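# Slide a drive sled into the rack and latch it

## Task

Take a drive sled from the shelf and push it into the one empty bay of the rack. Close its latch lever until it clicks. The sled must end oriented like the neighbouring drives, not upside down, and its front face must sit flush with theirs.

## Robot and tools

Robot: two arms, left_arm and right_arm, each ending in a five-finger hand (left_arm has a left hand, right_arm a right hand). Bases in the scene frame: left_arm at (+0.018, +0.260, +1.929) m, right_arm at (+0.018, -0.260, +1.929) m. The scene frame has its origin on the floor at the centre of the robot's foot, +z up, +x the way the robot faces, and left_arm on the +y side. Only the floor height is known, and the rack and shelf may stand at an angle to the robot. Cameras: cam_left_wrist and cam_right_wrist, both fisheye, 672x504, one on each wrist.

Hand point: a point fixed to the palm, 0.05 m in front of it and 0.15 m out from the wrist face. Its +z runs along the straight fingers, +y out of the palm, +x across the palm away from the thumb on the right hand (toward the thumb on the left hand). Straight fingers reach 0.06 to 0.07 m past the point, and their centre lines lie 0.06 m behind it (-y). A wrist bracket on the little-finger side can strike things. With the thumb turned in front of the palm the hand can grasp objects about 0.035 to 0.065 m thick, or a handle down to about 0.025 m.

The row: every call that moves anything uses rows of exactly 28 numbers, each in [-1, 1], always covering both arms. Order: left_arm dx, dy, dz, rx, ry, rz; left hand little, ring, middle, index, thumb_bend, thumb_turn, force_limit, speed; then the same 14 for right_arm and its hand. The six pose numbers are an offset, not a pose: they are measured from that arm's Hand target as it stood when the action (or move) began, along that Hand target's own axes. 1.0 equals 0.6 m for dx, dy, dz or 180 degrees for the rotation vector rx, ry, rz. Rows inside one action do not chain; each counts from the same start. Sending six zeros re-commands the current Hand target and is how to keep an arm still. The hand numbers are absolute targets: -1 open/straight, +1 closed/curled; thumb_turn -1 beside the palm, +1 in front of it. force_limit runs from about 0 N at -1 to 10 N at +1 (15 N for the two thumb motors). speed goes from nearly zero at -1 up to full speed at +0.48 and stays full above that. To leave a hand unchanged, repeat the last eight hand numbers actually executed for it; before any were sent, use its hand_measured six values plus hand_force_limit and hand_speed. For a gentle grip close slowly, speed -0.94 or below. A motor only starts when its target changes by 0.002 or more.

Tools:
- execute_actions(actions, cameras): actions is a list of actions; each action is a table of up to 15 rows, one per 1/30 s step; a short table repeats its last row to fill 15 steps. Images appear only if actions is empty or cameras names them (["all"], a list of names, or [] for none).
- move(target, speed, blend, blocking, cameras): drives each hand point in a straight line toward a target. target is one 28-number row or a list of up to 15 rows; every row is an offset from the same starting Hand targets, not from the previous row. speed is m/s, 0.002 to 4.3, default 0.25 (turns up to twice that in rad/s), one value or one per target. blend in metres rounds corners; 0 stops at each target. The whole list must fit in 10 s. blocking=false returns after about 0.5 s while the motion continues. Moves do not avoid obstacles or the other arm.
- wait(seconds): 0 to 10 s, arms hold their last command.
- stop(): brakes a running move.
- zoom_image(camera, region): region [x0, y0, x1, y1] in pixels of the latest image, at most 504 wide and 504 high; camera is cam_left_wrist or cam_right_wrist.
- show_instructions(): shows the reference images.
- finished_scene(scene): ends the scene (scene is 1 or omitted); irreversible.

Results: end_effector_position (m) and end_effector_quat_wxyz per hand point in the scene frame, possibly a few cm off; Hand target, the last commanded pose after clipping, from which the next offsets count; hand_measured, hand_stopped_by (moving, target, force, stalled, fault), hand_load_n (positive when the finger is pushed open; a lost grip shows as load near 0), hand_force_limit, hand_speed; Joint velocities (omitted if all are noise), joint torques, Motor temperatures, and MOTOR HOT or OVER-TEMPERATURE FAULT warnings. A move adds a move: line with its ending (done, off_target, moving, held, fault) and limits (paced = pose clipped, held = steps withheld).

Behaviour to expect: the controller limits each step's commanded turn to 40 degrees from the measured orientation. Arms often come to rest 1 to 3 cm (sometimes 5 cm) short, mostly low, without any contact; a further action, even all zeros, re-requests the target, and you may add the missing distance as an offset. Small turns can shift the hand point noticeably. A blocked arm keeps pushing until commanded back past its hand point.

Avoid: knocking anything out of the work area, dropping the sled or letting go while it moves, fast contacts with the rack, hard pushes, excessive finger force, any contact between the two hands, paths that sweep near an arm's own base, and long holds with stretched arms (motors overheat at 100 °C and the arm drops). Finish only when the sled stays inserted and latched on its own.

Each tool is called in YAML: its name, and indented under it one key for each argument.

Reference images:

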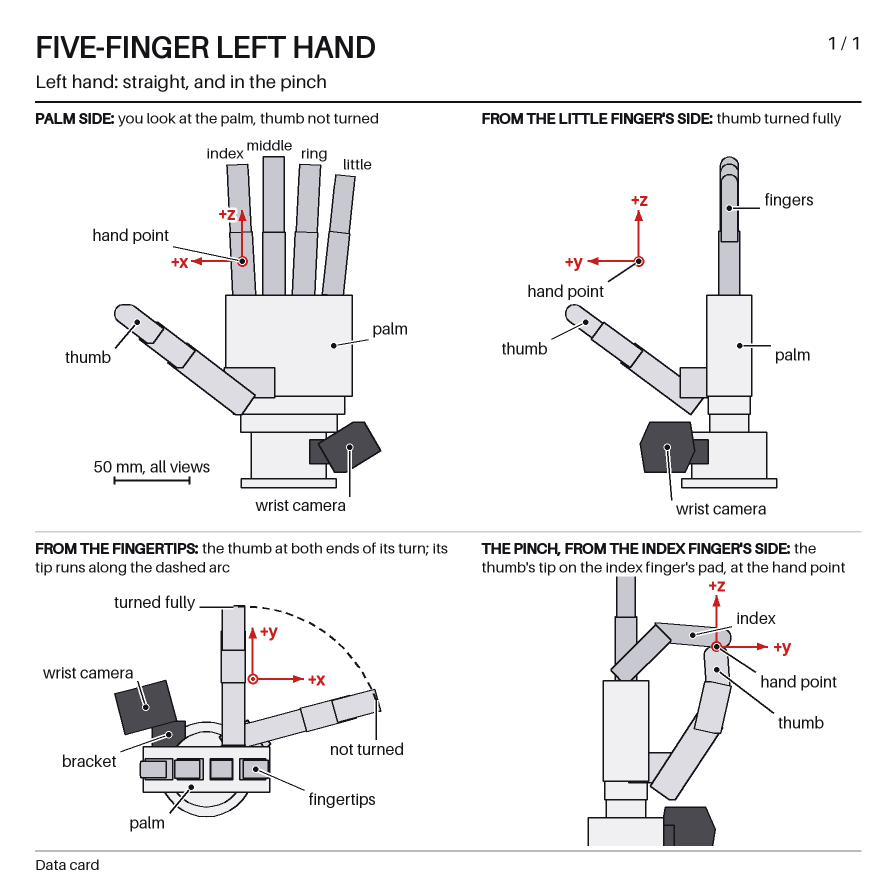

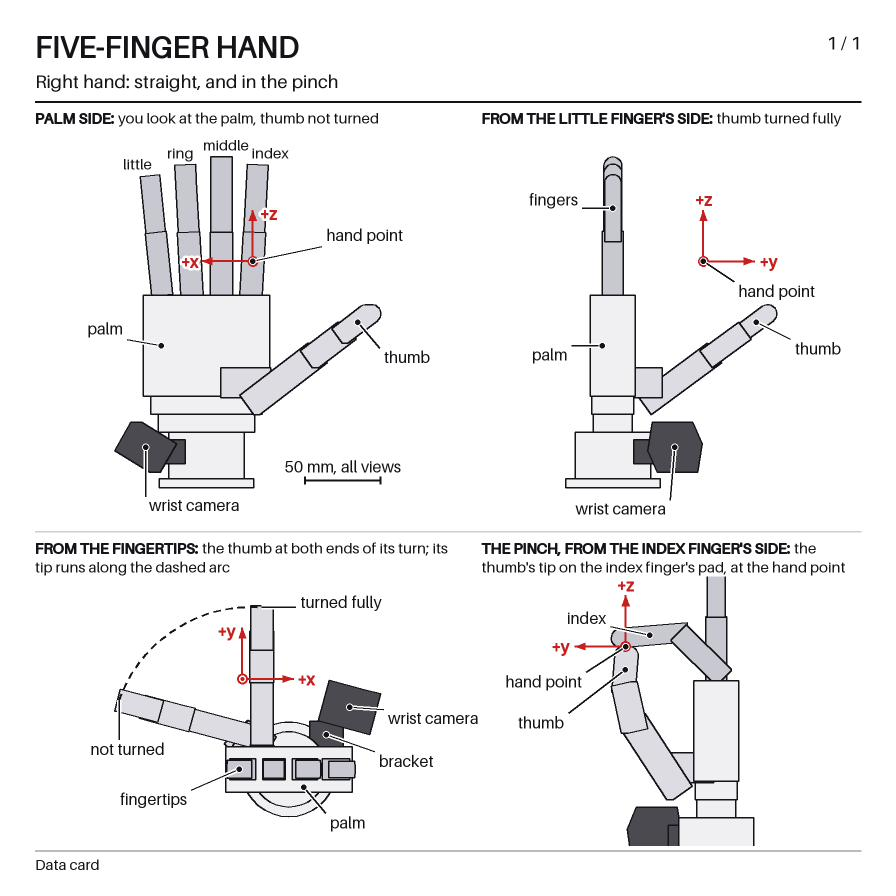

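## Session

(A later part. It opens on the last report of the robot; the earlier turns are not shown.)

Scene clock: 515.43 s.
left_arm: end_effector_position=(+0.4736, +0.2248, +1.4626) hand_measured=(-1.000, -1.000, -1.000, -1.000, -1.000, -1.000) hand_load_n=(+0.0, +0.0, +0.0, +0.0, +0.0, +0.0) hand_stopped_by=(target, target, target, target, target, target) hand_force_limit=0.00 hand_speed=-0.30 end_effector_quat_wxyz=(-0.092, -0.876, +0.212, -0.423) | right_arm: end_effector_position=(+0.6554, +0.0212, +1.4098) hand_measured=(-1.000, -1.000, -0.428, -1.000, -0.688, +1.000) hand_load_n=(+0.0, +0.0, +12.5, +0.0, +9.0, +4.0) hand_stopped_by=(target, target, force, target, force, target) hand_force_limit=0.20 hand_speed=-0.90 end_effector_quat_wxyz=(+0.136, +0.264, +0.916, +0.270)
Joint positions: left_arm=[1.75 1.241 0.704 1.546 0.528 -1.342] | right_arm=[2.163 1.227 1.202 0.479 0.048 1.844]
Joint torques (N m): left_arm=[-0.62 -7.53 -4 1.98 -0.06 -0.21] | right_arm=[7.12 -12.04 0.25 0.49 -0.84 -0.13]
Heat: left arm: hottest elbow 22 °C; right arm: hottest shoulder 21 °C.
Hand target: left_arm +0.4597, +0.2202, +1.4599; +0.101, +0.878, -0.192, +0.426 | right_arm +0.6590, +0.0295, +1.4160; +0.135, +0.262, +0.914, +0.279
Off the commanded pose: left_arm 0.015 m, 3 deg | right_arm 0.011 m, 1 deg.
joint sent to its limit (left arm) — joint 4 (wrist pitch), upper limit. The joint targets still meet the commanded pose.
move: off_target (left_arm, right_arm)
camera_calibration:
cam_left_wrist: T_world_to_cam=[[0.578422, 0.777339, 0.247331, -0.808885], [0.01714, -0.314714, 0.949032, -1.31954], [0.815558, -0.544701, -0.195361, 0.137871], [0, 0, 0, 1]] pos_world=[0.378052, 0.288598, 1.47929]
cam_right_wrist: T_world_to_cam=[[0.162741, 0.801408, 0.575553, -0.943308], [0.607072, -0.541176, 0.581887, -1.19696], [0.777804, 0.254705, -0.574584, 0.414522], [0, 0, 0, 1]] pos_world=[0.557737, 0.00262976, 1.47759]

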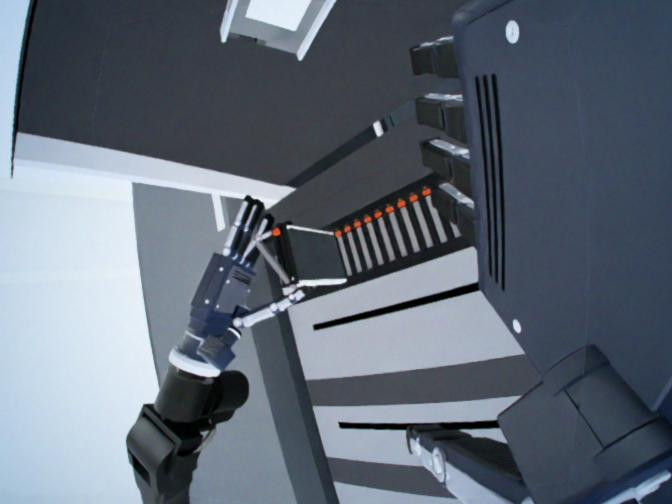

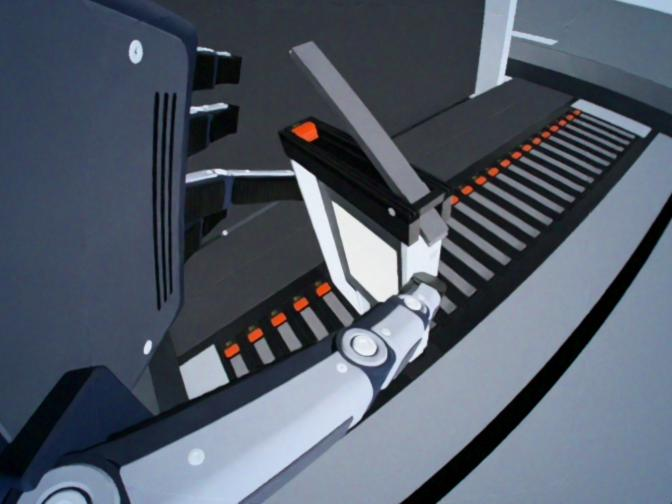

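move:
  target: [0,0,0,0,0,0,-1,-1,-1,-1,-1,-1,0,-0.3,-0.0165,0.0081,0.0079,0,0,0,-1,-1,0.1,-1,-0.05,1,0.2,-0.9]
  speed: 0.05
  cameras: ["cam_left_wrist","cam_right_wrist"]

zoom_image:
  camera: "cam_left_wrist"
  region: [230, 200, 370, 320]

zoom_image:
  camera: "cam_right_wrist"
  region: [280, 230, 400, 340]

Scene clock: 517.40 s.
left_arm: end_effector_position=(+0.4736, +0.2248, +1.4626) hand_measured=(-1.000, -1.000, -1.000, -1.000, -1.000, -1.000) hand_load_n=(+0.0, +0.0, +0.0, +0.5, -0.5, +0.0) hand_stopped_by=(target, target, target, target, target, target) hand_force_limit=0.00 hand_speed=-0.30 end_effector_quat_wxyz=(-0.092, -0.876, +0.212, -0.423) | right_arm: end_effector_position=(+0.6653, +0.0225, +1.4095) hand_measured=(-1.000, -1.000, -0.428, -1.000, -0.688, +1.000) hand_load_n=(+0.0, +0.0, +12.5, +0.0, +9.0, +3.0) hand_stopped_by=(target, target, force, target, force, target) hand_force_limit=0.20 hand_speed=-0.90 end_effector_quat_wxyz=(+0.134, +0.264, +0.916, +0.270)
Joint positions: left_arm=[1.75 1.241 0.704 1.546 0.528 -1.342] | right_arm=[2.168 1.227 1.23 0.448 0.051 1.844]
Joint torques (N m): left_arm=[-1.55 -7.88 -4.1 1.81 -0.02 -0.21] | right_arm=[7.12 -12.28 0.55 0.49 -0.79 -0.15]
Heat: left arm: hottest elbow 22 °C; right arm: hottest shoulder 21 °C.
Hand target: left_arm +0.4597, +0.2202, +1.4599; +0.101, +0.878, -0.192, +0.426 | right_arm +0.6709, +0.0297, +1.4161; +0.135, +0.262, +0.914, +0.279
Off the commanded pose: left_arm 0.015 m, 3 deg | right_arm 0.011 m, 1 deg.
joint sent to its limit (left arm) — joint 4 (wrist pitch), upper limit. The joint targets still meet the commanded pose.
move: off_target (left_arm, right_arm)
camera_calibration:
cam_left_wrist: T_world_to_cam=[[0.578422, 0.777339, 0.247331, -0.808885], [0.01714, -0.314714, 0.949032, -1.31954], [0.815558, -0.544701, -0.195361, 0.137871], [0, 0, 0, 1]] pos_world=[0.378052, 0.288598, 1.47929]
cam_right_wrist: T_world_to_cam=[[0.163903, 0.799913, 0.5773, -0.948989], [0.60968, -0.542206, 0.57819, -1.19858], [0.775517, 0.257201, -0.576559, 0.410622], [0, 0, 0, 1]] pos_world=[0.567845, 0.00362017, 1.4776]

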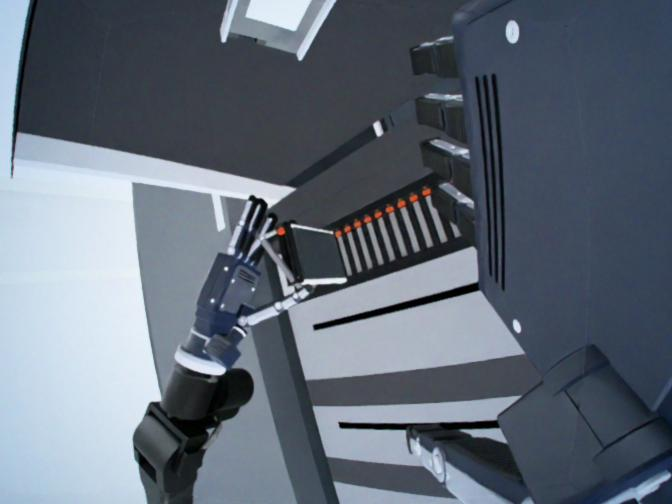

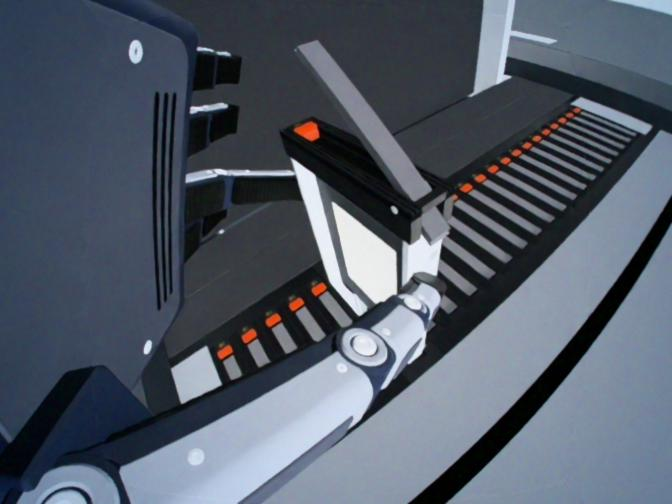

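Scaled by 3.600 from the camera's 672x504 image, which has a finer 960x720 frame.

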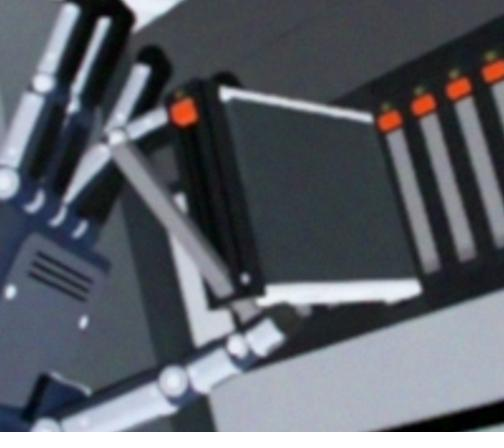

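Scaled by 4.200 from the camera's 672x504 image, which has a finer 960x720 frame.

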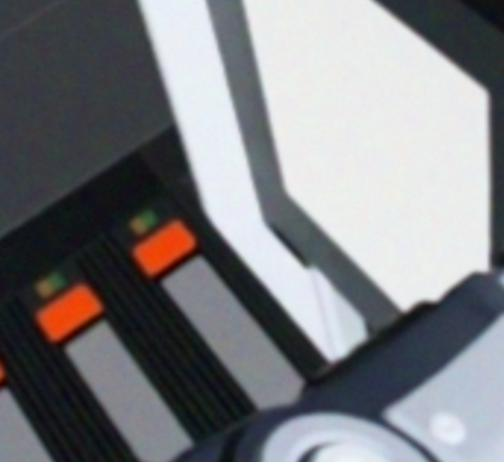

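move:
  target: [0,0,0,0,0,0,-1,-1,-1,-1,-1,-1,0,-0.3,-0.0207,0.0101,0.0098,0,0,0,-1,-1,0.1,-1,-0.05,1,0.2,-0.9]
  speed: 0.05
  cameras: ["cam_left_wrist","cam_right_wrist"]

Scene clock: 522.80 s.
left_arm: end_effector_position=(+0.4736, +0.2248, +1.4626) hand_measured=(-1.000, -1.000, -1.000, -1.000, -1.000, -1.000) hand_load_n=(+0.0, +0.0, +0.0, +0.0, +0.0, +0.0) hand_stopped_by=(target, target, target, target, target, target) hand_force_limit=0.00 hand_speed=-0.30 end_effector_quat_wxyz=(-0.092, -0.876, +0.212, -0.423) | right_arm: end_effector_position=(+0.6692, +0.0269, +1.4086) hand_measured=(-1.000, -1.000, -0.428, -1.000, -0.688, +1.000) hand_load_n=(+0.0, +0.0, +11.0, +0.0, +9.0, +1.5) hand_stopped_by=(target, target, force, target, force, target) hand_force_limit=0.20 hand_speed=-0.90 end_effector_quat_wxyz=(+0.125, +0.260, +0.918, +0.273)
Joint positions: left_arm=[1.75 1.241 0.704 1.546 0.528 -1.342] | right_arm=[2.174 1.227 1.252 0.405 0.052 1.839]
Joint torques (N m): left_arm=[-1.32 -7.12 -4.25 1.92 -0.04 -0.21] | right_arm=[7.12 -12.45 2.09 0.64 -0.62 -0.12]
Heat: left arm: hottest elbow 22 °C; right arm: hottest shoulder 21 °C.
Hand target: left_arm +0.4597, +0.2202, +1.4599; +0.101, +0.878, -0.192, +0.426 | right_arm +0.6859, +0.0297, +1.4161; +0.135, +0.262, +0.914, +0.279
Off the commanded pose: left_arm 0.015 m, 3 deg | right_arm 0.019 m, 1 deg.
joint sent to its limit (left arm) — joint 4 (wrist pitch), upper limit. The joint targets still meet the commanded pose.
move: off_target (left_arm, right_arm)
camera_calibration:
cam_left_wrist: T_world_to_cam=[[0.578422, 0.777339, 0.247331, -0.808885], [0.01714, -0.314714, 0.949032, -1.31954], [0.815558, -0.544701, -0.195361, 0.137871], [0, 0, 0, 1]] pos_world=[0.378052, 0.288598, 1.47929]
cam_right_wrist: T_world_to_cam=[[0.160582, 0.79843, 0.580278, -0.954485], [0.626027, -0.536914, 0.565521, -1.19133], [0.763088, 0.272457, -0.586057, 0.427202], [0, 0, 0, 1]] pos_world=[0.573084, 0.00605437, 1.47795]

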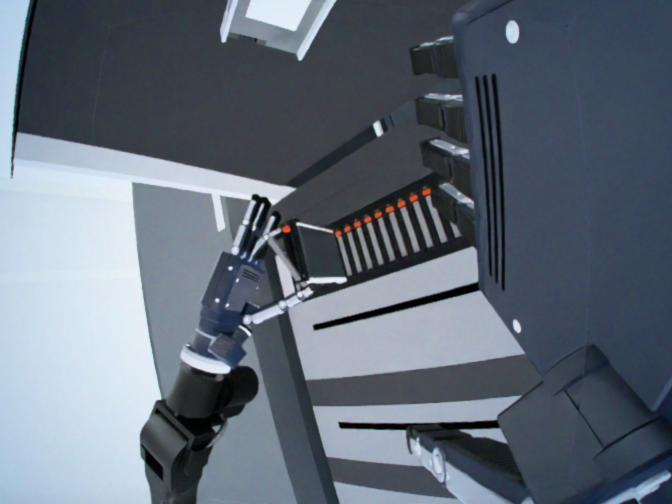

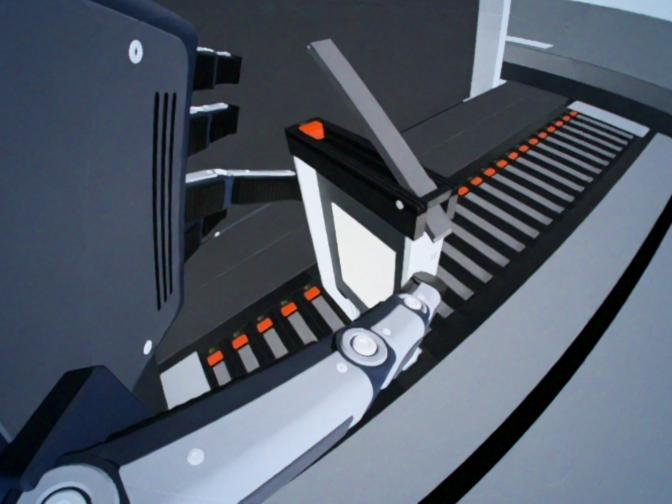

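zoom_image:
  camera: "cam_left_wrist"
  region: [130, 190, 370, 430]

zoom_image:
  camera: "cam_right_wrist"
  region: [270, 110, 480, 340]

Scaled by 2.100 from the camera's 672x504 image, which has a finer 960x720 frame.

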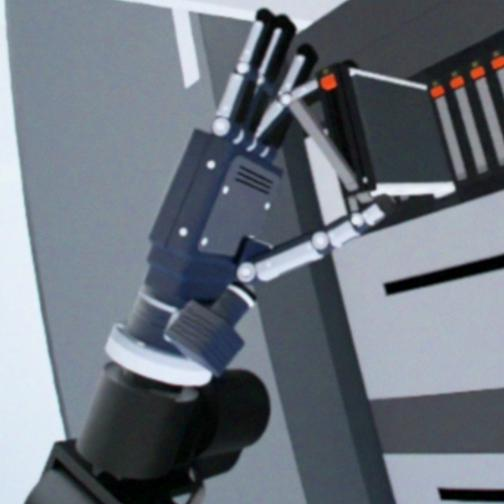

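Scaled by 2.191 from the camera's 672x504 image, which has a finer 960x720 frame.

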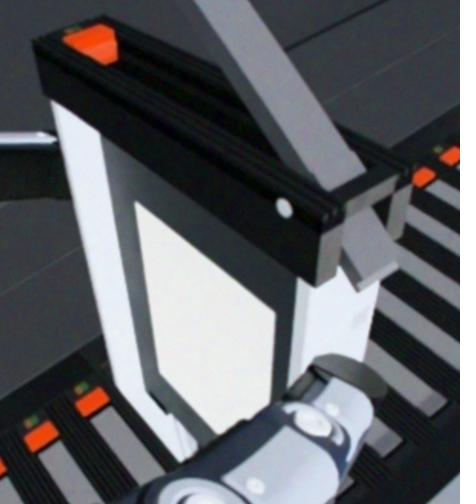

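move:
  target: [0,0,0,0,0,0,-1,-1,-1,-1,-1,-1,0,-0.3,0.0174,-0.0215,-0.0176,0,0,0,-1,-1,0.1,-1,-0.05,1,0.2,-0.9]
  speed: 0.06

Scene clock: 529.17 s.
left_arm: end_effector_position=(+0.4736, +0.2248, +1.4626) hand_measured=(-1.000, -1.000, -1.000, -1.000, -1.000, -1.000) hand_load_n=(+0.0, +0.0, +0.0, +0.0, +0.0, +0.0) hand_stopped_by=(target, target, target, target, target, target) hand_force_limit=0.00 hand_speed=-0.30 end_effector_quat_wxyz=(-0.092, -0.876, +0.212, -0.423) | right_arm: end_effector_position=(+0.6582, +0.0293, +1.4094) hand_measured=(-1.000, -1.000, -0.428, -1.000, -0.688, +1.000) hand_load_n=(+0.0, +0.0, +12.0, +0.0, +8.5, +4.0) hand_stopped_by=(target, target, force, target, force, target) hand_force_limit=0.20 hand_speed=-0.90 end_effector_quat_wxyz=(+0.121, +0.257, +0.918, +0.277)
Joint positions: left_arm=[1.75 1.241 0.704 1.546 0.528 -1.342] | right_arm=[2.172 1.227 1.228 0.42 0.041 1.839]
Joint torques (N m): left_arm=[-0.67 -7.47 -4 1.98 -0.02 -0.16] | right_arm=[5.3 -13.22 -0.54 1.69 -1.02 -0.05]
Heat: left arm: hottest elbow 22 °C; right arm: hottest shoulder 20 °C.
Hand target: left_arm +0.4597, +0.2202, +1.4599; +0.101, +0.878, -0.192, +0.426 | right_arm +0.6681, +0.0217, +1.4162; +0.135, +0.262, +0.914, +0.279
Off the commanded pose: left_arm 0.015 m, 3 deg | right_arm 0.014 m, 2 deg.
joint sent to its limit (left arm) — joint 4 (wrist pitch), upper limit. The joint targets still meet the commanded pose.
move: off_target (left_arm, right_arm)

wait:
  seconds: 0.1
  cameras: ["cam_left_wrist","cam_right_wrist"]

zoom_image:
  camera: "cam_left_wrist"
  region: [230, 200, 370, 320]

zoom_image:
  camera: "cam_right_wrist"
  region: [280, 230, 400, 340]

Scene clock: 530.50 s.
left_arm: end_effector_position=(+0.4736, +0.2248, +1.4626) hand_measured=(-1.000, -1.000, -1.000, -1.000, -1.000, -1.000) hand_load_n=(+0.0, +0.0, +0.0, +0.0, +0.0, +0.0) hand_stopped_by=(target, target, target, target, target, target) hand_force_limit=0.00 hand_speed=-0.30 end_effector_quat_wxyz=(-0.092, -0.876, +0.212, -0.423) | right_arm: end_effector_position=(+0.6582, +0.0293, +1.4094) hand_measured=(-1.000, -1.000, -0.428, -1.000, -0.688, +1.000) hand_load_n=(+0.0, +0.0, +12.0, +0.0, +8.5, +4.0) hand_stopped_by=(target, target, force, target, force, target) hand_force_limit=0.20 hand_speed=-0.90 end_effector_quat_wxyz=(+0.121, +0.257, +0.918, +0.277)
Joint positions: left_arm=[1.75 1.241 0.704 1.546 0.528 -1.342] | right_arm=[2.172 1.227 1.228 0.42 0.041 1.839]
Joint torques (N m): left_arm=[-0.97 -7.77 -3.89 1.98 0.01 -0.19] | right_arm=[5.48 -13.16 -0.54 1.66 -1.03 -0.04]
Heat: left arm: hottest elbow 22 °C; right arm: hottest shoulder 20 °C.
Hand target: left_arm +0.4597, +0.2202, +1.4599; +0.101, +0.878, -0.192, +0.426 | right_arm +0.6681, +0.0217, +1.4162; +0.135, +0.262, +0.914, +0.279
Off the commanded pose: left_arm 0.015 m, 3 deg | right_arm 0.014 m, 2 deg.
wait: 0.10 s; at rest from the start
camera_calibration:
cam_left_wrist: T_world_to_cam=[[0.578422, 0.777339, 0.247331, -0.808885], [0.01714, -0.314714, 0.949032, -1.31954], [0.815558, -0.544701, -0.195361, 0.137871], [0, 0, 0, 1]] pos_world=[0.378052, 0.288598, 1.47929]
cam_right_wrist: T_world_to_cam=[[0.156439, 0.79451, 0.586755, -0.961372], [0.632264, -0.536953, 0.558501, -1.17777], [0.758794, 0.283612, -0.586341, 0.43828], [0, 0, 0, 1]] pos_world=[0.562497, 0.00710865, 1.47886]

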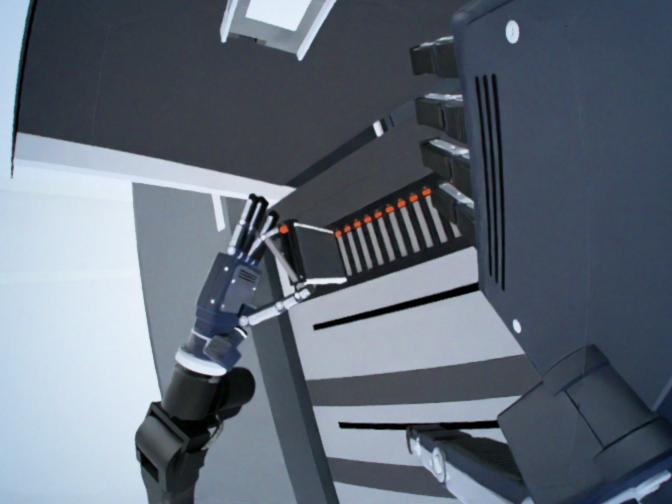

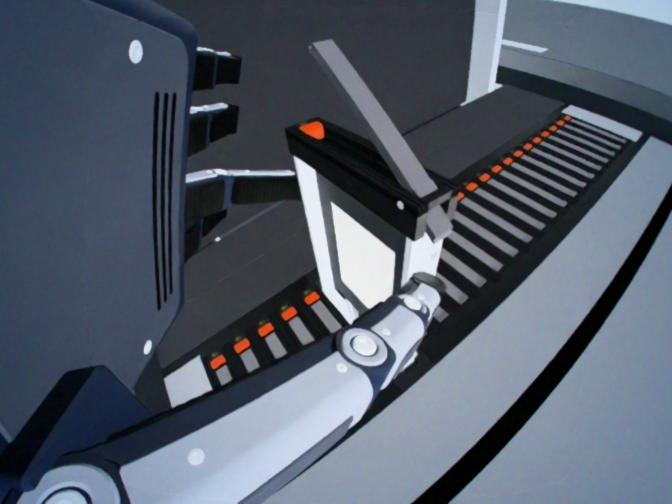

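Scaled by 3.600 from the camera's 672x504 image, which has a finer 960x720 frame.

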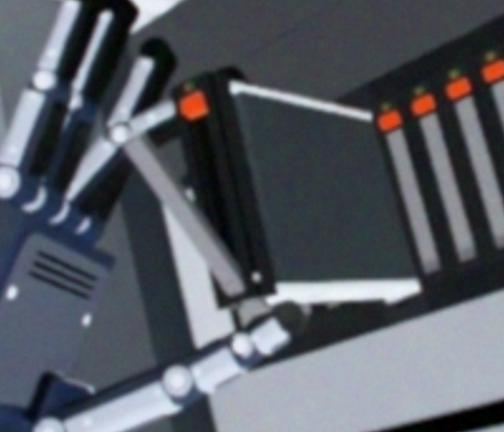

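Scaled by 4.200 from the camera's 672x504 image, which has a finer 960x720 frame.

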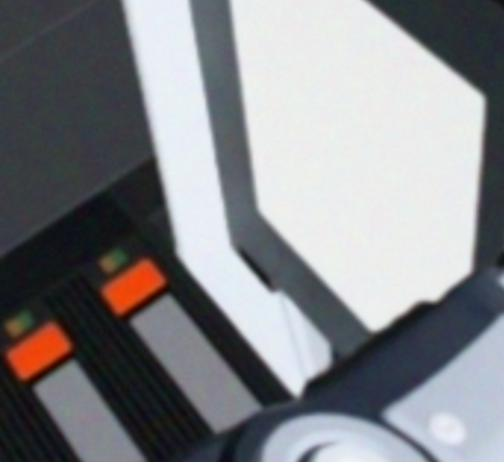

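move:
  target: [0,0,0,0,0,0,-1,-1,-1,-1,-1,-1,0,-0.3,-0.0074,-0.0094,-0.0059,0,0,0,-1,-1,0.1,-1,-0.05,1,0.2,-0.9]
  speed: 0.06

Scene clock: 533.03 s.
left_arm: end_effector_position=(+0.4736, +0.2248, +1.4626) hand_measured=(-1.000, -1.000, -1.000, -1.000, -1.000, -1.000) hand_load_n=(+0.0, +0.0, +0.0, +0.0, +0.0, +0.0) hand_stopped_by=(target, target, target, target, target, target) hand_force_limit=0.00 hand_speed=-0.30 end_effector_quat_wxyz=(-0.092, -0.876, +0.212, -0.423) | right_arm: end_effector_position=(+0.6579, +0.0227, +1.4089) hand_measured=(-1.000, -1.000, -0.428, -1.000, -0.688, +1.000) hand_load_n=(+0.0, +0.0, +12.0, +0.0, +8.5, +3.5) hand_stopped_by=(target, target, force, target, force, target) hand_force_limit=0.20 hand_speed=-0.90 end_effector_quat_wxyz=(+0.122, +0.255, +0.918, +0.277)
Joint positions: left_arm=[1.75 1.241 0.704 1.546 0.528 -1.342] | right_arm=[2.156 1.219 1.222 0.42 0.025 1.84]
Joint torques (N m): left_arm=[-0.79 -7.71 -3.93 1.83 -0.04 -0.14] | right_arm=[5.07 -13.63 -0.64 1.48 -0.99 0.02]
Heat: left arm: hottest elbow 22 °C; right arm: hottest shoulder 20 °C.
Hand target: left_arm +0.4597, +0.2202, +1.4599; +0.101, +0.878, -0.192, +0.426 | right_arm +0.6682, +0.0136, +1.4162; +0.135, +0.262, +0.914, +0.279
Off the commanded pose: left_arm 0.015 m, 3 deg | right_arm 0.015 m, 2 deg.
joint sent to its limit (left arm) — joint 4 (wrist pitch), upper limit. The joint targets still meet the commanded pose.
move: off_target (left_arm, right_arm)

move:
  target: [0,0,0,0,0,0,-1,-1,-1,-1,-1,-1,0,-0.3,-0.0138,0.0067,0.0066,0,0,0,-1,-1,0.1,-1,-0.05,1,0.2,-0.9]
  speed: 0.05
  cameras: ["cam_left_wrist","cam_right_wrist"]

zoom_image:
  camera: "cam_left_wrist"
  region: [230, 200, 370, 320]

zoom_image:
  camera: "cam_right_wrist"
  region: [280, 230, 400, 340]

Scene clock: 535.17 s.
left_arm: end_effector_position=(+0.4736, +0.2248, +1.4626) hand_measured=(-1.000, -1.000, -1.000, -1.000, -1.000, -1.000) hand_load_n=(+0.0, +0.0, +0.0, +0.0, +0.0, +0.0) hand_stopped_by=(target, target, target, target, target, target) hand_force_limit=0.00 hand_speed=-0.30 end_effector_quat_wxyz=(-0.092, -0.876, +0.212, -0.423) | right_arm: end_effector_position=(+0.6654, +0.0208, +1.4096) hand_measured=(-1.000, -1.000, -0.428, -1.000, -0.688, +1.000) hand_load_n=(+0.0, +0.0, +12.0, +0.0, +8.0, +3.0) hand_stopped_by=(target, target, force, target, force, target) hand_force_limit=0.20 hand_speed=-0.90 end_effector_quat_wxyz=(+0.128, +0.257, +0.917, +0.277)
Joint positions: left_arm=[1.75 1.241 0.704 1.546 0.528 -1.342] | right_arm=[2.156 1.219 1.235 0.419 0.025 1.84]
Joint torques (N m): left_arm=[-0.56 -7.12 -4.05 1.96 0.02 -0.22] | right_arm=[5.42 -13.98 0.59 0.51 -0.87 0]
Heat: left arm: hottest elbow 22 °C; right arm: hottest shoulder 20 °C.
Hand target: left_arm +0.4597, +0.2202, +1.4599; +0.101, +0.878, -0.192, +0.426 | right_arm +0.6782, +0.0136, +1.4162; +0.135, +0.262, +0.914, +0.279
Off the commanded pose: left_arm 0.015 m, 3 deg | right_arm 0.016 m, 1 deg.
joint sent to its limit (left arm) — joint 4 (wrist pitch), upper limit. The joint targets still meet the commanded pose.
move: off_target (left_arm, right_arm)
camera_calibration:
cam_left_wrist: T_world_to_cam=[[0.578422, 0.777339, 0.247331, -0.808885], [0.01714, -0.314714, 0.949032, -1.31954], [0.815558, -0.544701, -0.195361, 0.137871], [0, 0, 0, 1]] pos_world=[0.378052, 0.288598, 1.47929]
cam_right_wrist: T_world_to_cam=[[0.150752, 0.795666, 0.586677, -0.952051], [0.622338, -0.537487, 0.569038, -1.19519], [0.768095, 0.279327, -0.5762, 0.414884], [0, 0, 0, 1]] pos_world=[0.568665, -0.00077345, 1.47771]

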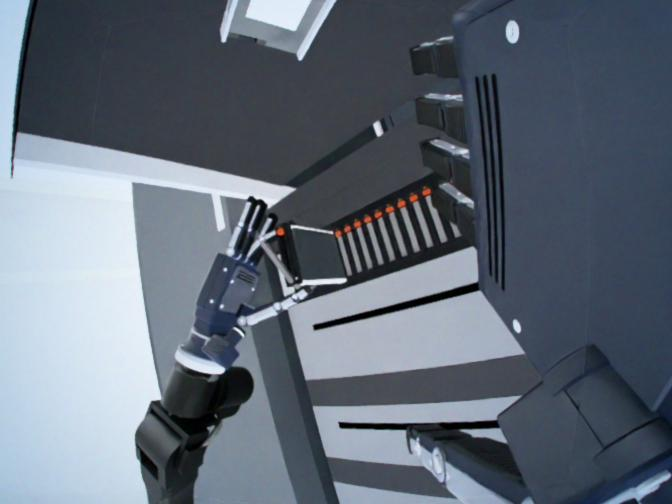

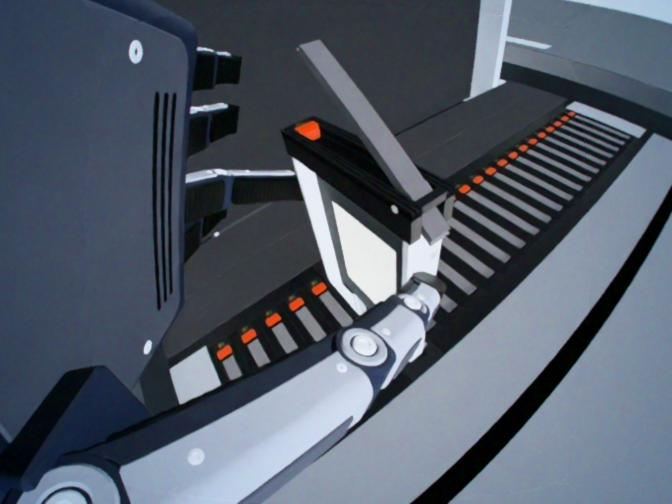

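Scaled by 3.600 from the camera's 672x504 image, which has a finer 960x720 frame.

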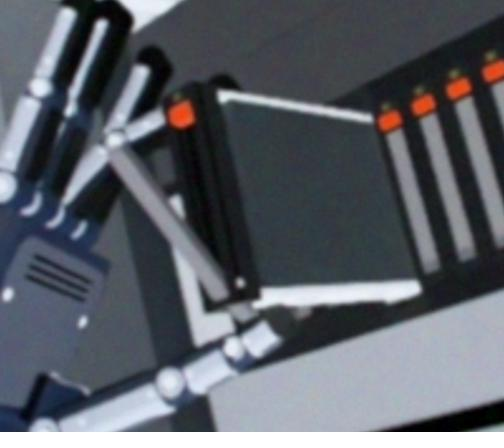

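Scaled by 4.200 from the camera's 672x504 image, which has a finer 960x720 frame.

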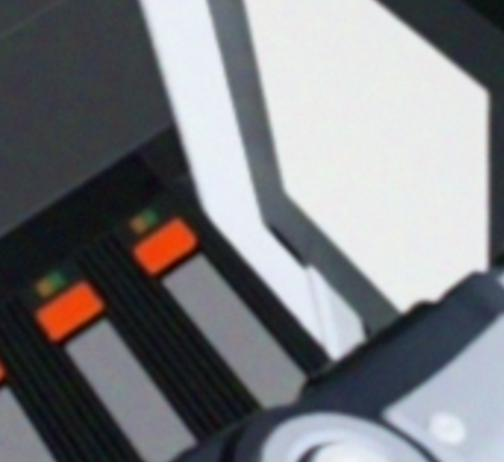

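move:
  target: [0,0,0,0,0,0,-1,-1,-1,-1,-1,-1,0,-0.3,-0.0156,0.0093,0.0086,0,0,0,-1,-1,0.1,-1,-0.05,1,0.2,-0.9]
  speed: 0.05

Scene clock: 538.20 s.
left_arm: end_effector_position=(+0.4736, +0.2248, +1.4626) hand_measured=(-1.000, -1.000, -1.000, -1.000, -1.000, -1.000) hand_load_n=(+0.0, +0.0, +0.0, +0.0, +0.0, +0.0) hand_stopped_by=(target, target, target, target, target, target) hand_force_limit=0.00 hand_speed=-0.30 end_effector_quat_wxyz=(-0.092, -0.876, +0.212, -0.423) | right_arm: end_effector_position=(+0.6775, +0.0186, +1.4085) hand_measured=(-1.000, -1.000, -0.428, -1.000, -0.688, +1.000) hand_load_n=(+0.0, +0.0, +11.0, +0.0, +9.0, +2.0) hand_stopped_by=(target, target, force, target, force, target) hand_force_limit=0.20 hand_speed=-0.90 end_effector_quat_wxyz=(+0.129, +0.257, +0.917, +0.276)
Joint positions: left_arm=[1.75 1.241 0.704 1.546 0.528 -1.342] | right_arm=[2.156 1.219 1.265 0.391 0.028 1.84]
Joint torques (N m): left_arm=[-0.62 -7.47 -4.03 1.95 -0.04 -0.17] | right_arm=[6.01 -14.04 0.92 0.42 -0.74 -0.01]
Heat: left arm: hottest elbow 22 °C; right arm: hottest shoulder 20 °C.
Hand target: left_arm +0.4597, +0.2202, +1.4599; +0.101, +0.878, -0.192, +0.426 | right_arm +0.6901, +0.0146, +1.4162; +0.135, +0.262, +0.914, +0.279
Off the commanded pose: left_arm 0.015 m, 3 deg | right_arm 0.015 m, 1 deg.
joint sent to its limit (left arm) — joint 4 (wrist pitch), upper limit. The joint targets still meet the commanded pose.
move: off_target (left_arm, right_arm)

wait:
  seconds: 0.1
  cameras: ["cam_left_wrist","cam_right_wrist"]

zoom_image:
  camera: "cam_left_wrist"
  region: [130, 190, 370, 430]

zoom_image:
  camera: "cam_right_wrist"
  region: [280, 230, 400, 340]

Scene clock: 538.93 s.
left_arm: end_effector_position=(+0.4736, +0.2248, +1.4626) hand_measured=(-1.000, -1.000, -1.000, -1.000, -1.000, -1.000) hand_load_n=(+0.0, +0.0, +0.0, +0.0, +0.0, +0.0) hand_stopped_by=(target, target, target, target, target, target) hand_force_limit=0.00 hand_speed=-0.30 end_effector_quat_wxyz=(-0.092, -0.876, +0.212, -0.423) | right_arm: end_effector_position=(+0.6776, +0.0186, +1.4085) hand_measured=(-1.000, -1.000, -0.428, -1.000, -0.688, +1.000) hand_load_n=(+0.0, +0.0, +11.5, +0.0, +9.0, +2.0) hand_stopped_by=(target, target, force, target, force, target) hand_force_limit=0.20 hand_speed=-0.90 end_effector_quat_wxyz=(+0.129, +0.257, +0.917, +0.276)
Joint positions: left_arm=[1.75 1.241 0.704 1.546 0.528 -1.342] | right_arm=[2.156 1.219 1.265 0.391 0.028 1.84]
Joint torques (N m): left_arm=[-0.91 -7.36 -4.12 2 -0.01 -0.16] | right_arm=[5.83 -13.86 0.92 0.4 -0.72 -0.02]
Heat: left arm: hottest elbow 22 °C; right arm: hottest shoulder 20 °C.
Hand target: left_arm +0.4597, +0.2202, +1.4599; +0.101, +0.878, -0.192, +0.426 | right_arm +0.6902, +0.0146, +1.4162; +0.135, +0.262, +0.914, +0.279
Off the commanded pose: left_arm 0.015 m, 3 deg | right_arm 0.015 m, 1 deg.
wait: 0.10 s; at rest from the start
camera_calibration:
cam_left_wrist: T_world_to_cam=[[0.578422, 0.777339, 0.247331, -0.808885], [0.01714, -0.314714, 0.949032, -1.31954], [0.815558, -0.544701, -0.195361, 0.137871], [0, 0, 0, 1]] pos_world=[0.378052, 0.288598, 1.47929]
cam_right_wrist: T_world_to_cam=[[0.151692, 0.796986, 0.584639, -0.94934], [0.620426, -0.537223, 0.57137, -1.20538], [0.769455, 0.276053, -0.575963, 0.404309], [0, 0, 0, 1]] pos_world=[0.580761, -0.00256018, 1.47661]

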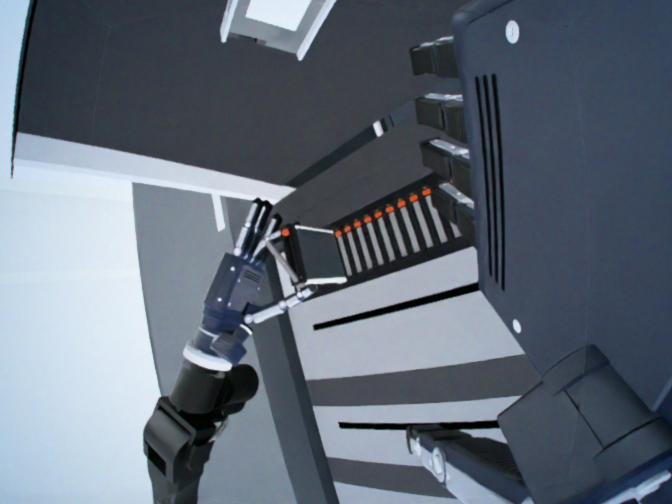

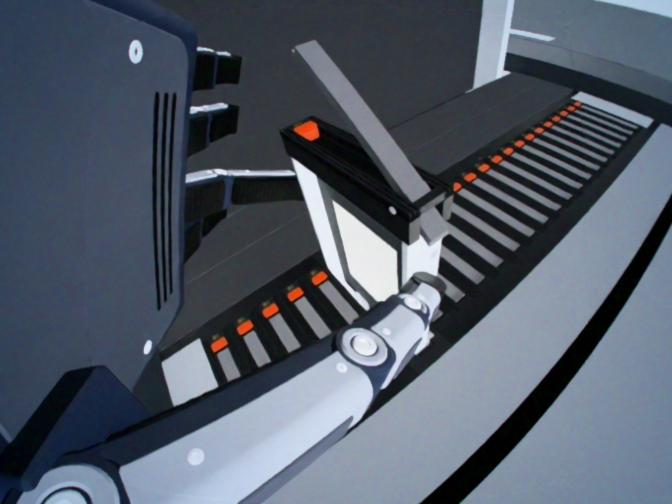

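Scaled by 2.100 from the camera's 672x504 image, which has a finer 960x720 frame.

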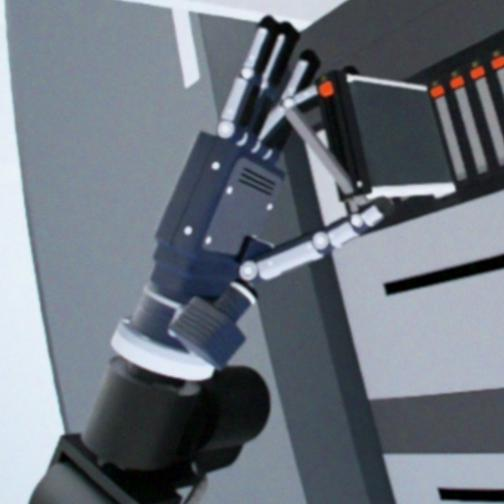

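Scaled by 4.200 from the camera's 672x504 image, which has a finer 960x720 frame.

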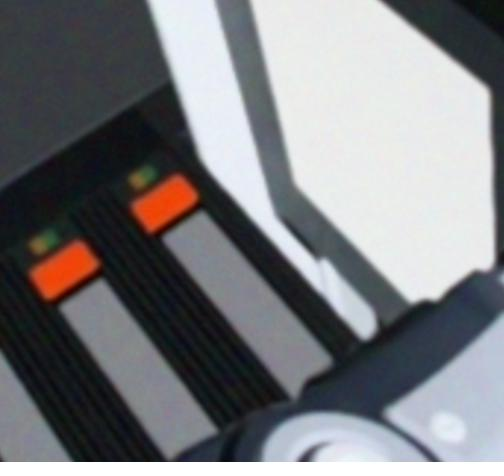

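move:
  target: [0,0,0,0,0,0,-1,-1,-1,-1,-1,-1,0,-0.3,-0.0082,0.0138,0.0109,0,0,0,-1,-1,0.1,-1,-0.05,1,0.2,-0.9]
  speed: 0.05

Scene clock: 540.30 s.
left_arm: end_effector_position=(+0.4736, +0.2248, +1.4626) hand_measured=(-1.000, -1.000, -1.000, -1.000, -1.000, -1.000) hand_load_n=(+0.0, +0.0, +0.0, +0.0, +0.0, +0.0) hand_stopped_by=(target, target, target, target, target, target) hand_force_limit=0.00 hand_speed=-0.30 end_effector_quat_wxyz=(-0.092, -0.876, +0.212, -0.423) | right_arm: end_effector_position=(+0.6872, +0.0188, +1.4089) hand_measured=(-1.000, -1.000, -0.428, -1.000, -0.688, +1.000) hand_load_n=(+0.0, +0.0, +10.5, +0.0, +9.5, +0.5) hand_stopped_by=(target, target, force, target, force, target) hand_force_limit=0.20 hand_speed=-0.90 end_effector_quat_wxyz=(+0.130, +0.259, +0.917, +0.273)
Joint positions: left_arm=[1.75 1.241 0.704 1.546 0.528 -1.342] | right_arm=[2.164 1.219 1.288 0.369 0.04 1.839]
Joint torques (N m): left_arm=[-0.91 -7.53 -4.04 1.91 0.01 -0.18] | right_arm=[6.71 -13.04 1.83 0.43 -0.62 -0.08]
Heat: left arm: hottest elbow 22 °C; right arm: hottest shoulder 20 °C.
Hand target: left_arm +0.4597, +0.2202, +1.4599; +0.101, +0.878, -0.192, +0.426 | right_arm +0.7001, +0.0206, +1.4162; +0.135, +0.262, +0.914, +0.279
Off the commanded pose: left_arm 0.015 m, 3 deg | right_arm 0.015 m, 1 deg.
joint sent to its limit (left arm) — joint 4 (wrist pitch), upper limit. The joint targets still meet the commanded pose.
move: off_target (left_arm, right_arm)

move:
  target: [0,0,0,0,0,0,-1,-1,-1,-1,-1,-1,0,-0.3,-0.0075,0.0101,0.0082,0,0,0,-1,-1,0.1,-1,-0.05,1,0.2,-0.9]
  speed: 0.04
  cameras: ["cam_left_wrist","cam_right_wrist"]

zoom_image:
  camera: "cam_left_wrist"
  region: [130, 190, 370, 430]

zoom_image:
  camera: "cam_right_wrist"
  region: [280, 230, 400, 340]

Scene clock: 542.13 s.
left_arm: end_effector_position=(+0.4736, +0.2248, +1.4626) hand_measured=(-1.000, -1.000, -1.000, -1.000, -1.000, -1.000) hand_load_n=(+0.0, +0.0, +0.0, +0.0, -0.5, +0.0) hand_stopped_by=(target, target, target, target, target, target) hand_force_limit=0.00 hand_speed=-0.30 end_effector_quat_wxyz=(-0.092, -0.876, +0.212, -0.423) | right_arm: end_effector_position=(+0.6878, +0.0199, +1.4085) hand_measured=(-1.000, -1.000, -0.428, -1.000, -0.690, +1.000) hand_load_n=(+0.0, +0.0, +9.0, +0.0, +10.0, -3.0) hand_stopped_by=(target, target, force, target, force, target) hand_force_limit=0.20 hand_speed=-0.90 end_effector_quat_wxyz=(+0.125, +0.256, +0.919, +0.272)
Joint positions: left_arm=[1.75 1.241 0.704 1.546 0.528 -1.342] | right_arm=[2.166 1.217 1.295 0.35 0.045 1.833]
Joint torques (N m): left_arm=[-0.56 -7.53 -4.14 1.8 -0.04 -0.15] | right_arm=[7.53 -12.69 3.38 0.44 -0.42 -0.07]
Heat: left arm: hottest elbow 22 °C; right arm: hottest shoulder 20 °C.
Hand target: left_arm +0.4597, +0.2202, +1.4599; +0.101, +0.878, -0.192, +0.426 | right_arm +0.7081, +0.0246, +1.4161; +0.135, +0.262, +0.914, +0.279
Off the commanded pose: left_arm 0.015 m, 3 deg | right_arm 0.022 m, 2 deg.
joint sent to its limit (left arm) — joint 4 (wrist pitch), upper limit. The joint targets still meet the commanded pose.
move: off_target (left_arm, right_arm)
camera_calibration:
cam_left_wrist: T_world_to_cam=[[0.578422, 0.777339, 0.247331, -0.808885], [0.01714, -0.314714, 0.949032, -1.31954], [0.815558, -0.544701, -0.195361, 0.137871], [0, 0, 0, 1]] pos_world=[0.378052, 0.288598, 1.47929]
cam_right_wrist: T_world_to_cam=[[0.152797, 0.801632, 0.577961, -0.943239], [0.628453, -0.530162, 0.569189, -1.21362], [0.762693, 0.276251, -0.584795, 0.413328], [0, 0, 0, 1]] pos_world=[0.591583, -0.00146537, 1.47764]

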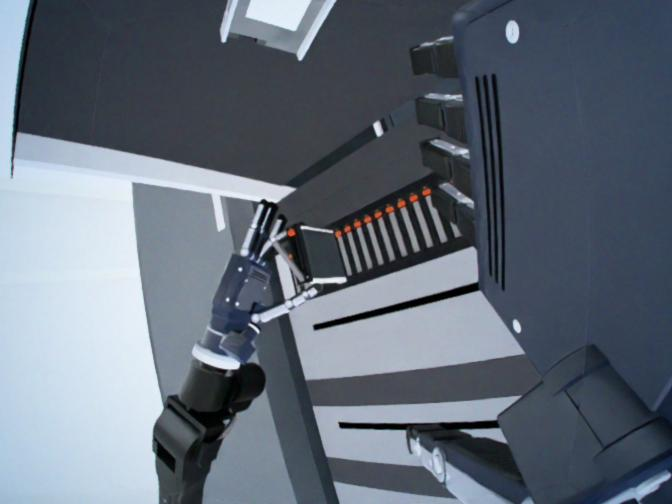

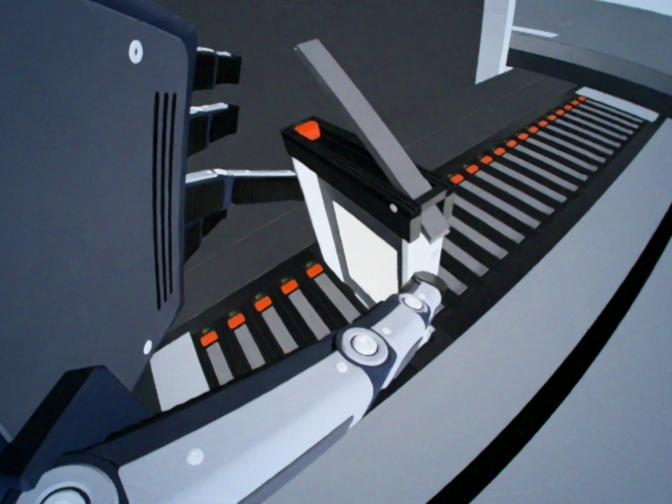

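Scaled by 2.100 from the camera's 672x504 image, which has a finer 960x720 frame.

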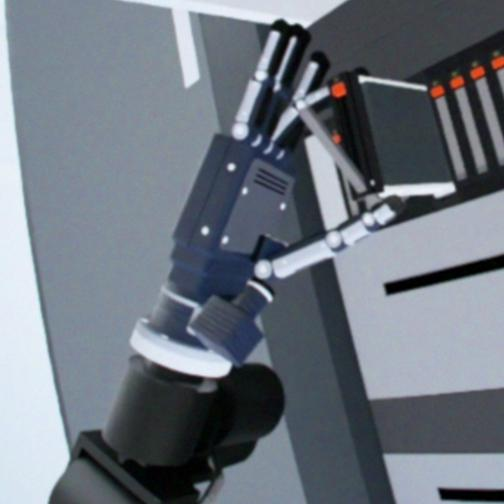

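Scaled by 4.200 from the camera's 672x504 image, which has a finer 960x720 frame.

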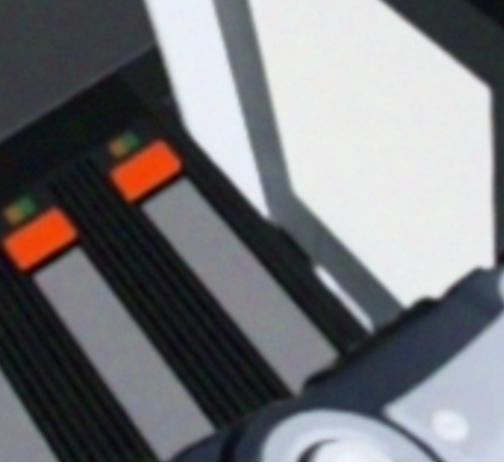

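move:
  target: [0,0,0,0,0,0,-1,-1,-1,-1,-1,-1,0,-0.3,0.0165,-0.0081,-0.0079,0,0,0,-1,-1,0.1,-1,-0.05,1,0.2,-0.9]
  speed: 0.05
  cameras: ["cam_left_wrist","cam_right_wrist"]

zoom_image:
  camera: "cam_left_wrist"
  region: [230, 200, 370, 320]

zoom_image:
  camera: "cam_right_wrist"
  region: [230, 20, 480, 340]

Scene clock: 569.17 s.
left_arm: end_effector_position=(+0.4736, +0.2248, +1.4626) hand_measured=(-1.000, -1.000, -1.000, -1.000, -1.000, -1.000) hand_load_n=(+0.0, +0.0, +0.0, +0.0, +0.0, +0.0) hand_stopped_by=(target, target, target, target, target, target) hand_force_limit=0.00 hand_speed=-0.30 end_effector_quat_wxyz=(-0.092, -0.876, +0.212, -0.423) | right_arm: end_effector_position=(+0.6878, +0.0198, +1.4086) hand_measured=(-1.000, -1.000, -0.428, -1.000, -0.690, +1.000) hand_load_n=(+0.0, +0.0, +9.5, +0.0, +10.0, -2.5) hand_stopped_by=(target, target, force, target, force, target) hand_force_limit=0.20 hand_speed=-0.90 end_effector_quat_wxyz=(+0.125, +0.256, +0.919, +0.272)
Joint positions: left_arm=[1.75 1.241 0.704 1.546 0.528 -1.342] | right_arm=[2.166 1.216 1.295 0.35 0.045 1.833]
Joint torques (N m): left_arm=[-0.38 -8.06 -4 1.87 0 -0.18] | right_arm=[7.06 -12.51 0.77 1.63 -0.58 -0.06]
Heat: left arm: hottest elbow 22 °C; right arm: hottest shoulder 21 °C.
Hand target: left_arm +0.4597, +0.2202, +1.4599; +0.101, +0.878, -0.192, +0.426 | right_arm +0.6963, +0.0244, +1.4162; +0.135, +0.262, +0.914, +0.279
Off the commanded pose: left_arm 0.015 m, 3 deg | right_arm 0.012 m, 2 deg.
joint sent to its limit (left arm) — joint 4 (wrist pitch), upper limit. The joint targets still meet the commanded pose.
move: off_target (left_arm, right_arm)
camera_calibration:
cam_left_wrist: T_world_to_cam=[[0.578422, 0.777339, 0.247331, -0.808885], [0.01714, -0.314714, 0.949032, -1.31954], [0.815558, -0.544701, -0.195361, 0.137871], [0, 0, 0, 1]] pos_world=[0.378052, 0.288598, 1.47929]
cam_right_wrist: T_world_to_cam=[[0.152797, 0.801632, 0.577961, -0.943296], [0.628453, -0.530162, 0.569189, -1.21367], [0.762693, 0.276251, -0.584795, 0.413387], [0, 0, 0, 1]] pos_world=[0.591583, -0.00146537, 1.47774]

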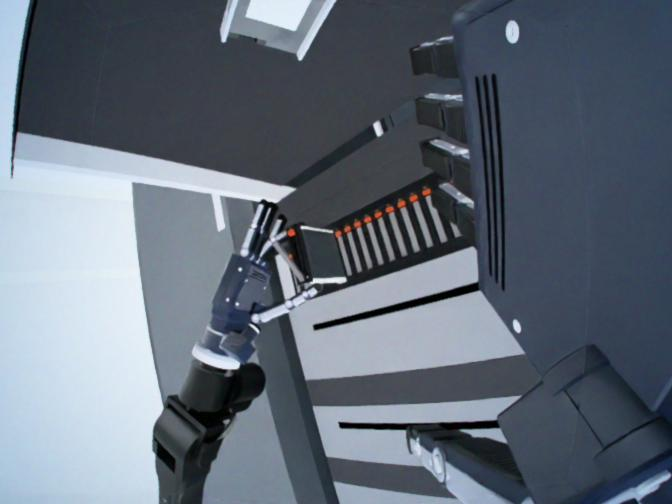

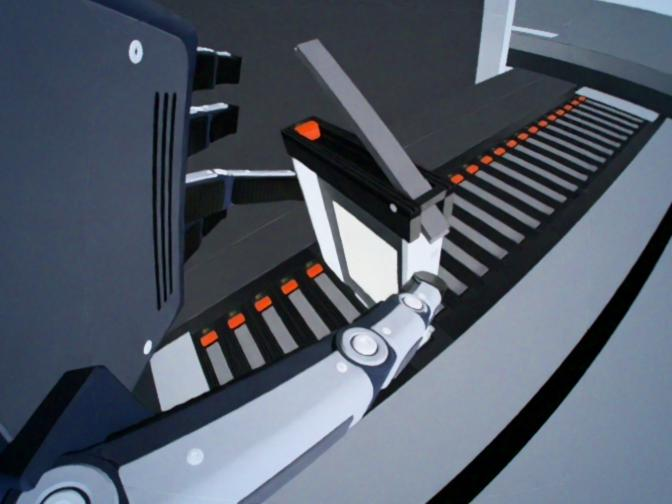

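Scaled by 3.600 from the camera's 672x504 image, which has a finer 960x720 frame.

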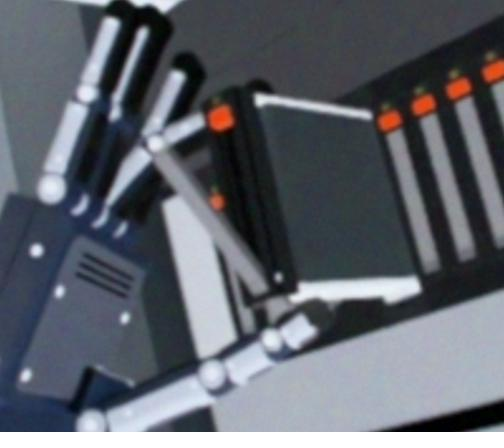

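Scaled by 1.575 from the camera's 672x504 image, which has a finer 960x720 frame.

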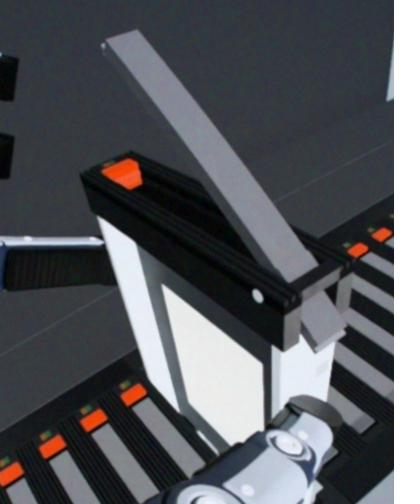

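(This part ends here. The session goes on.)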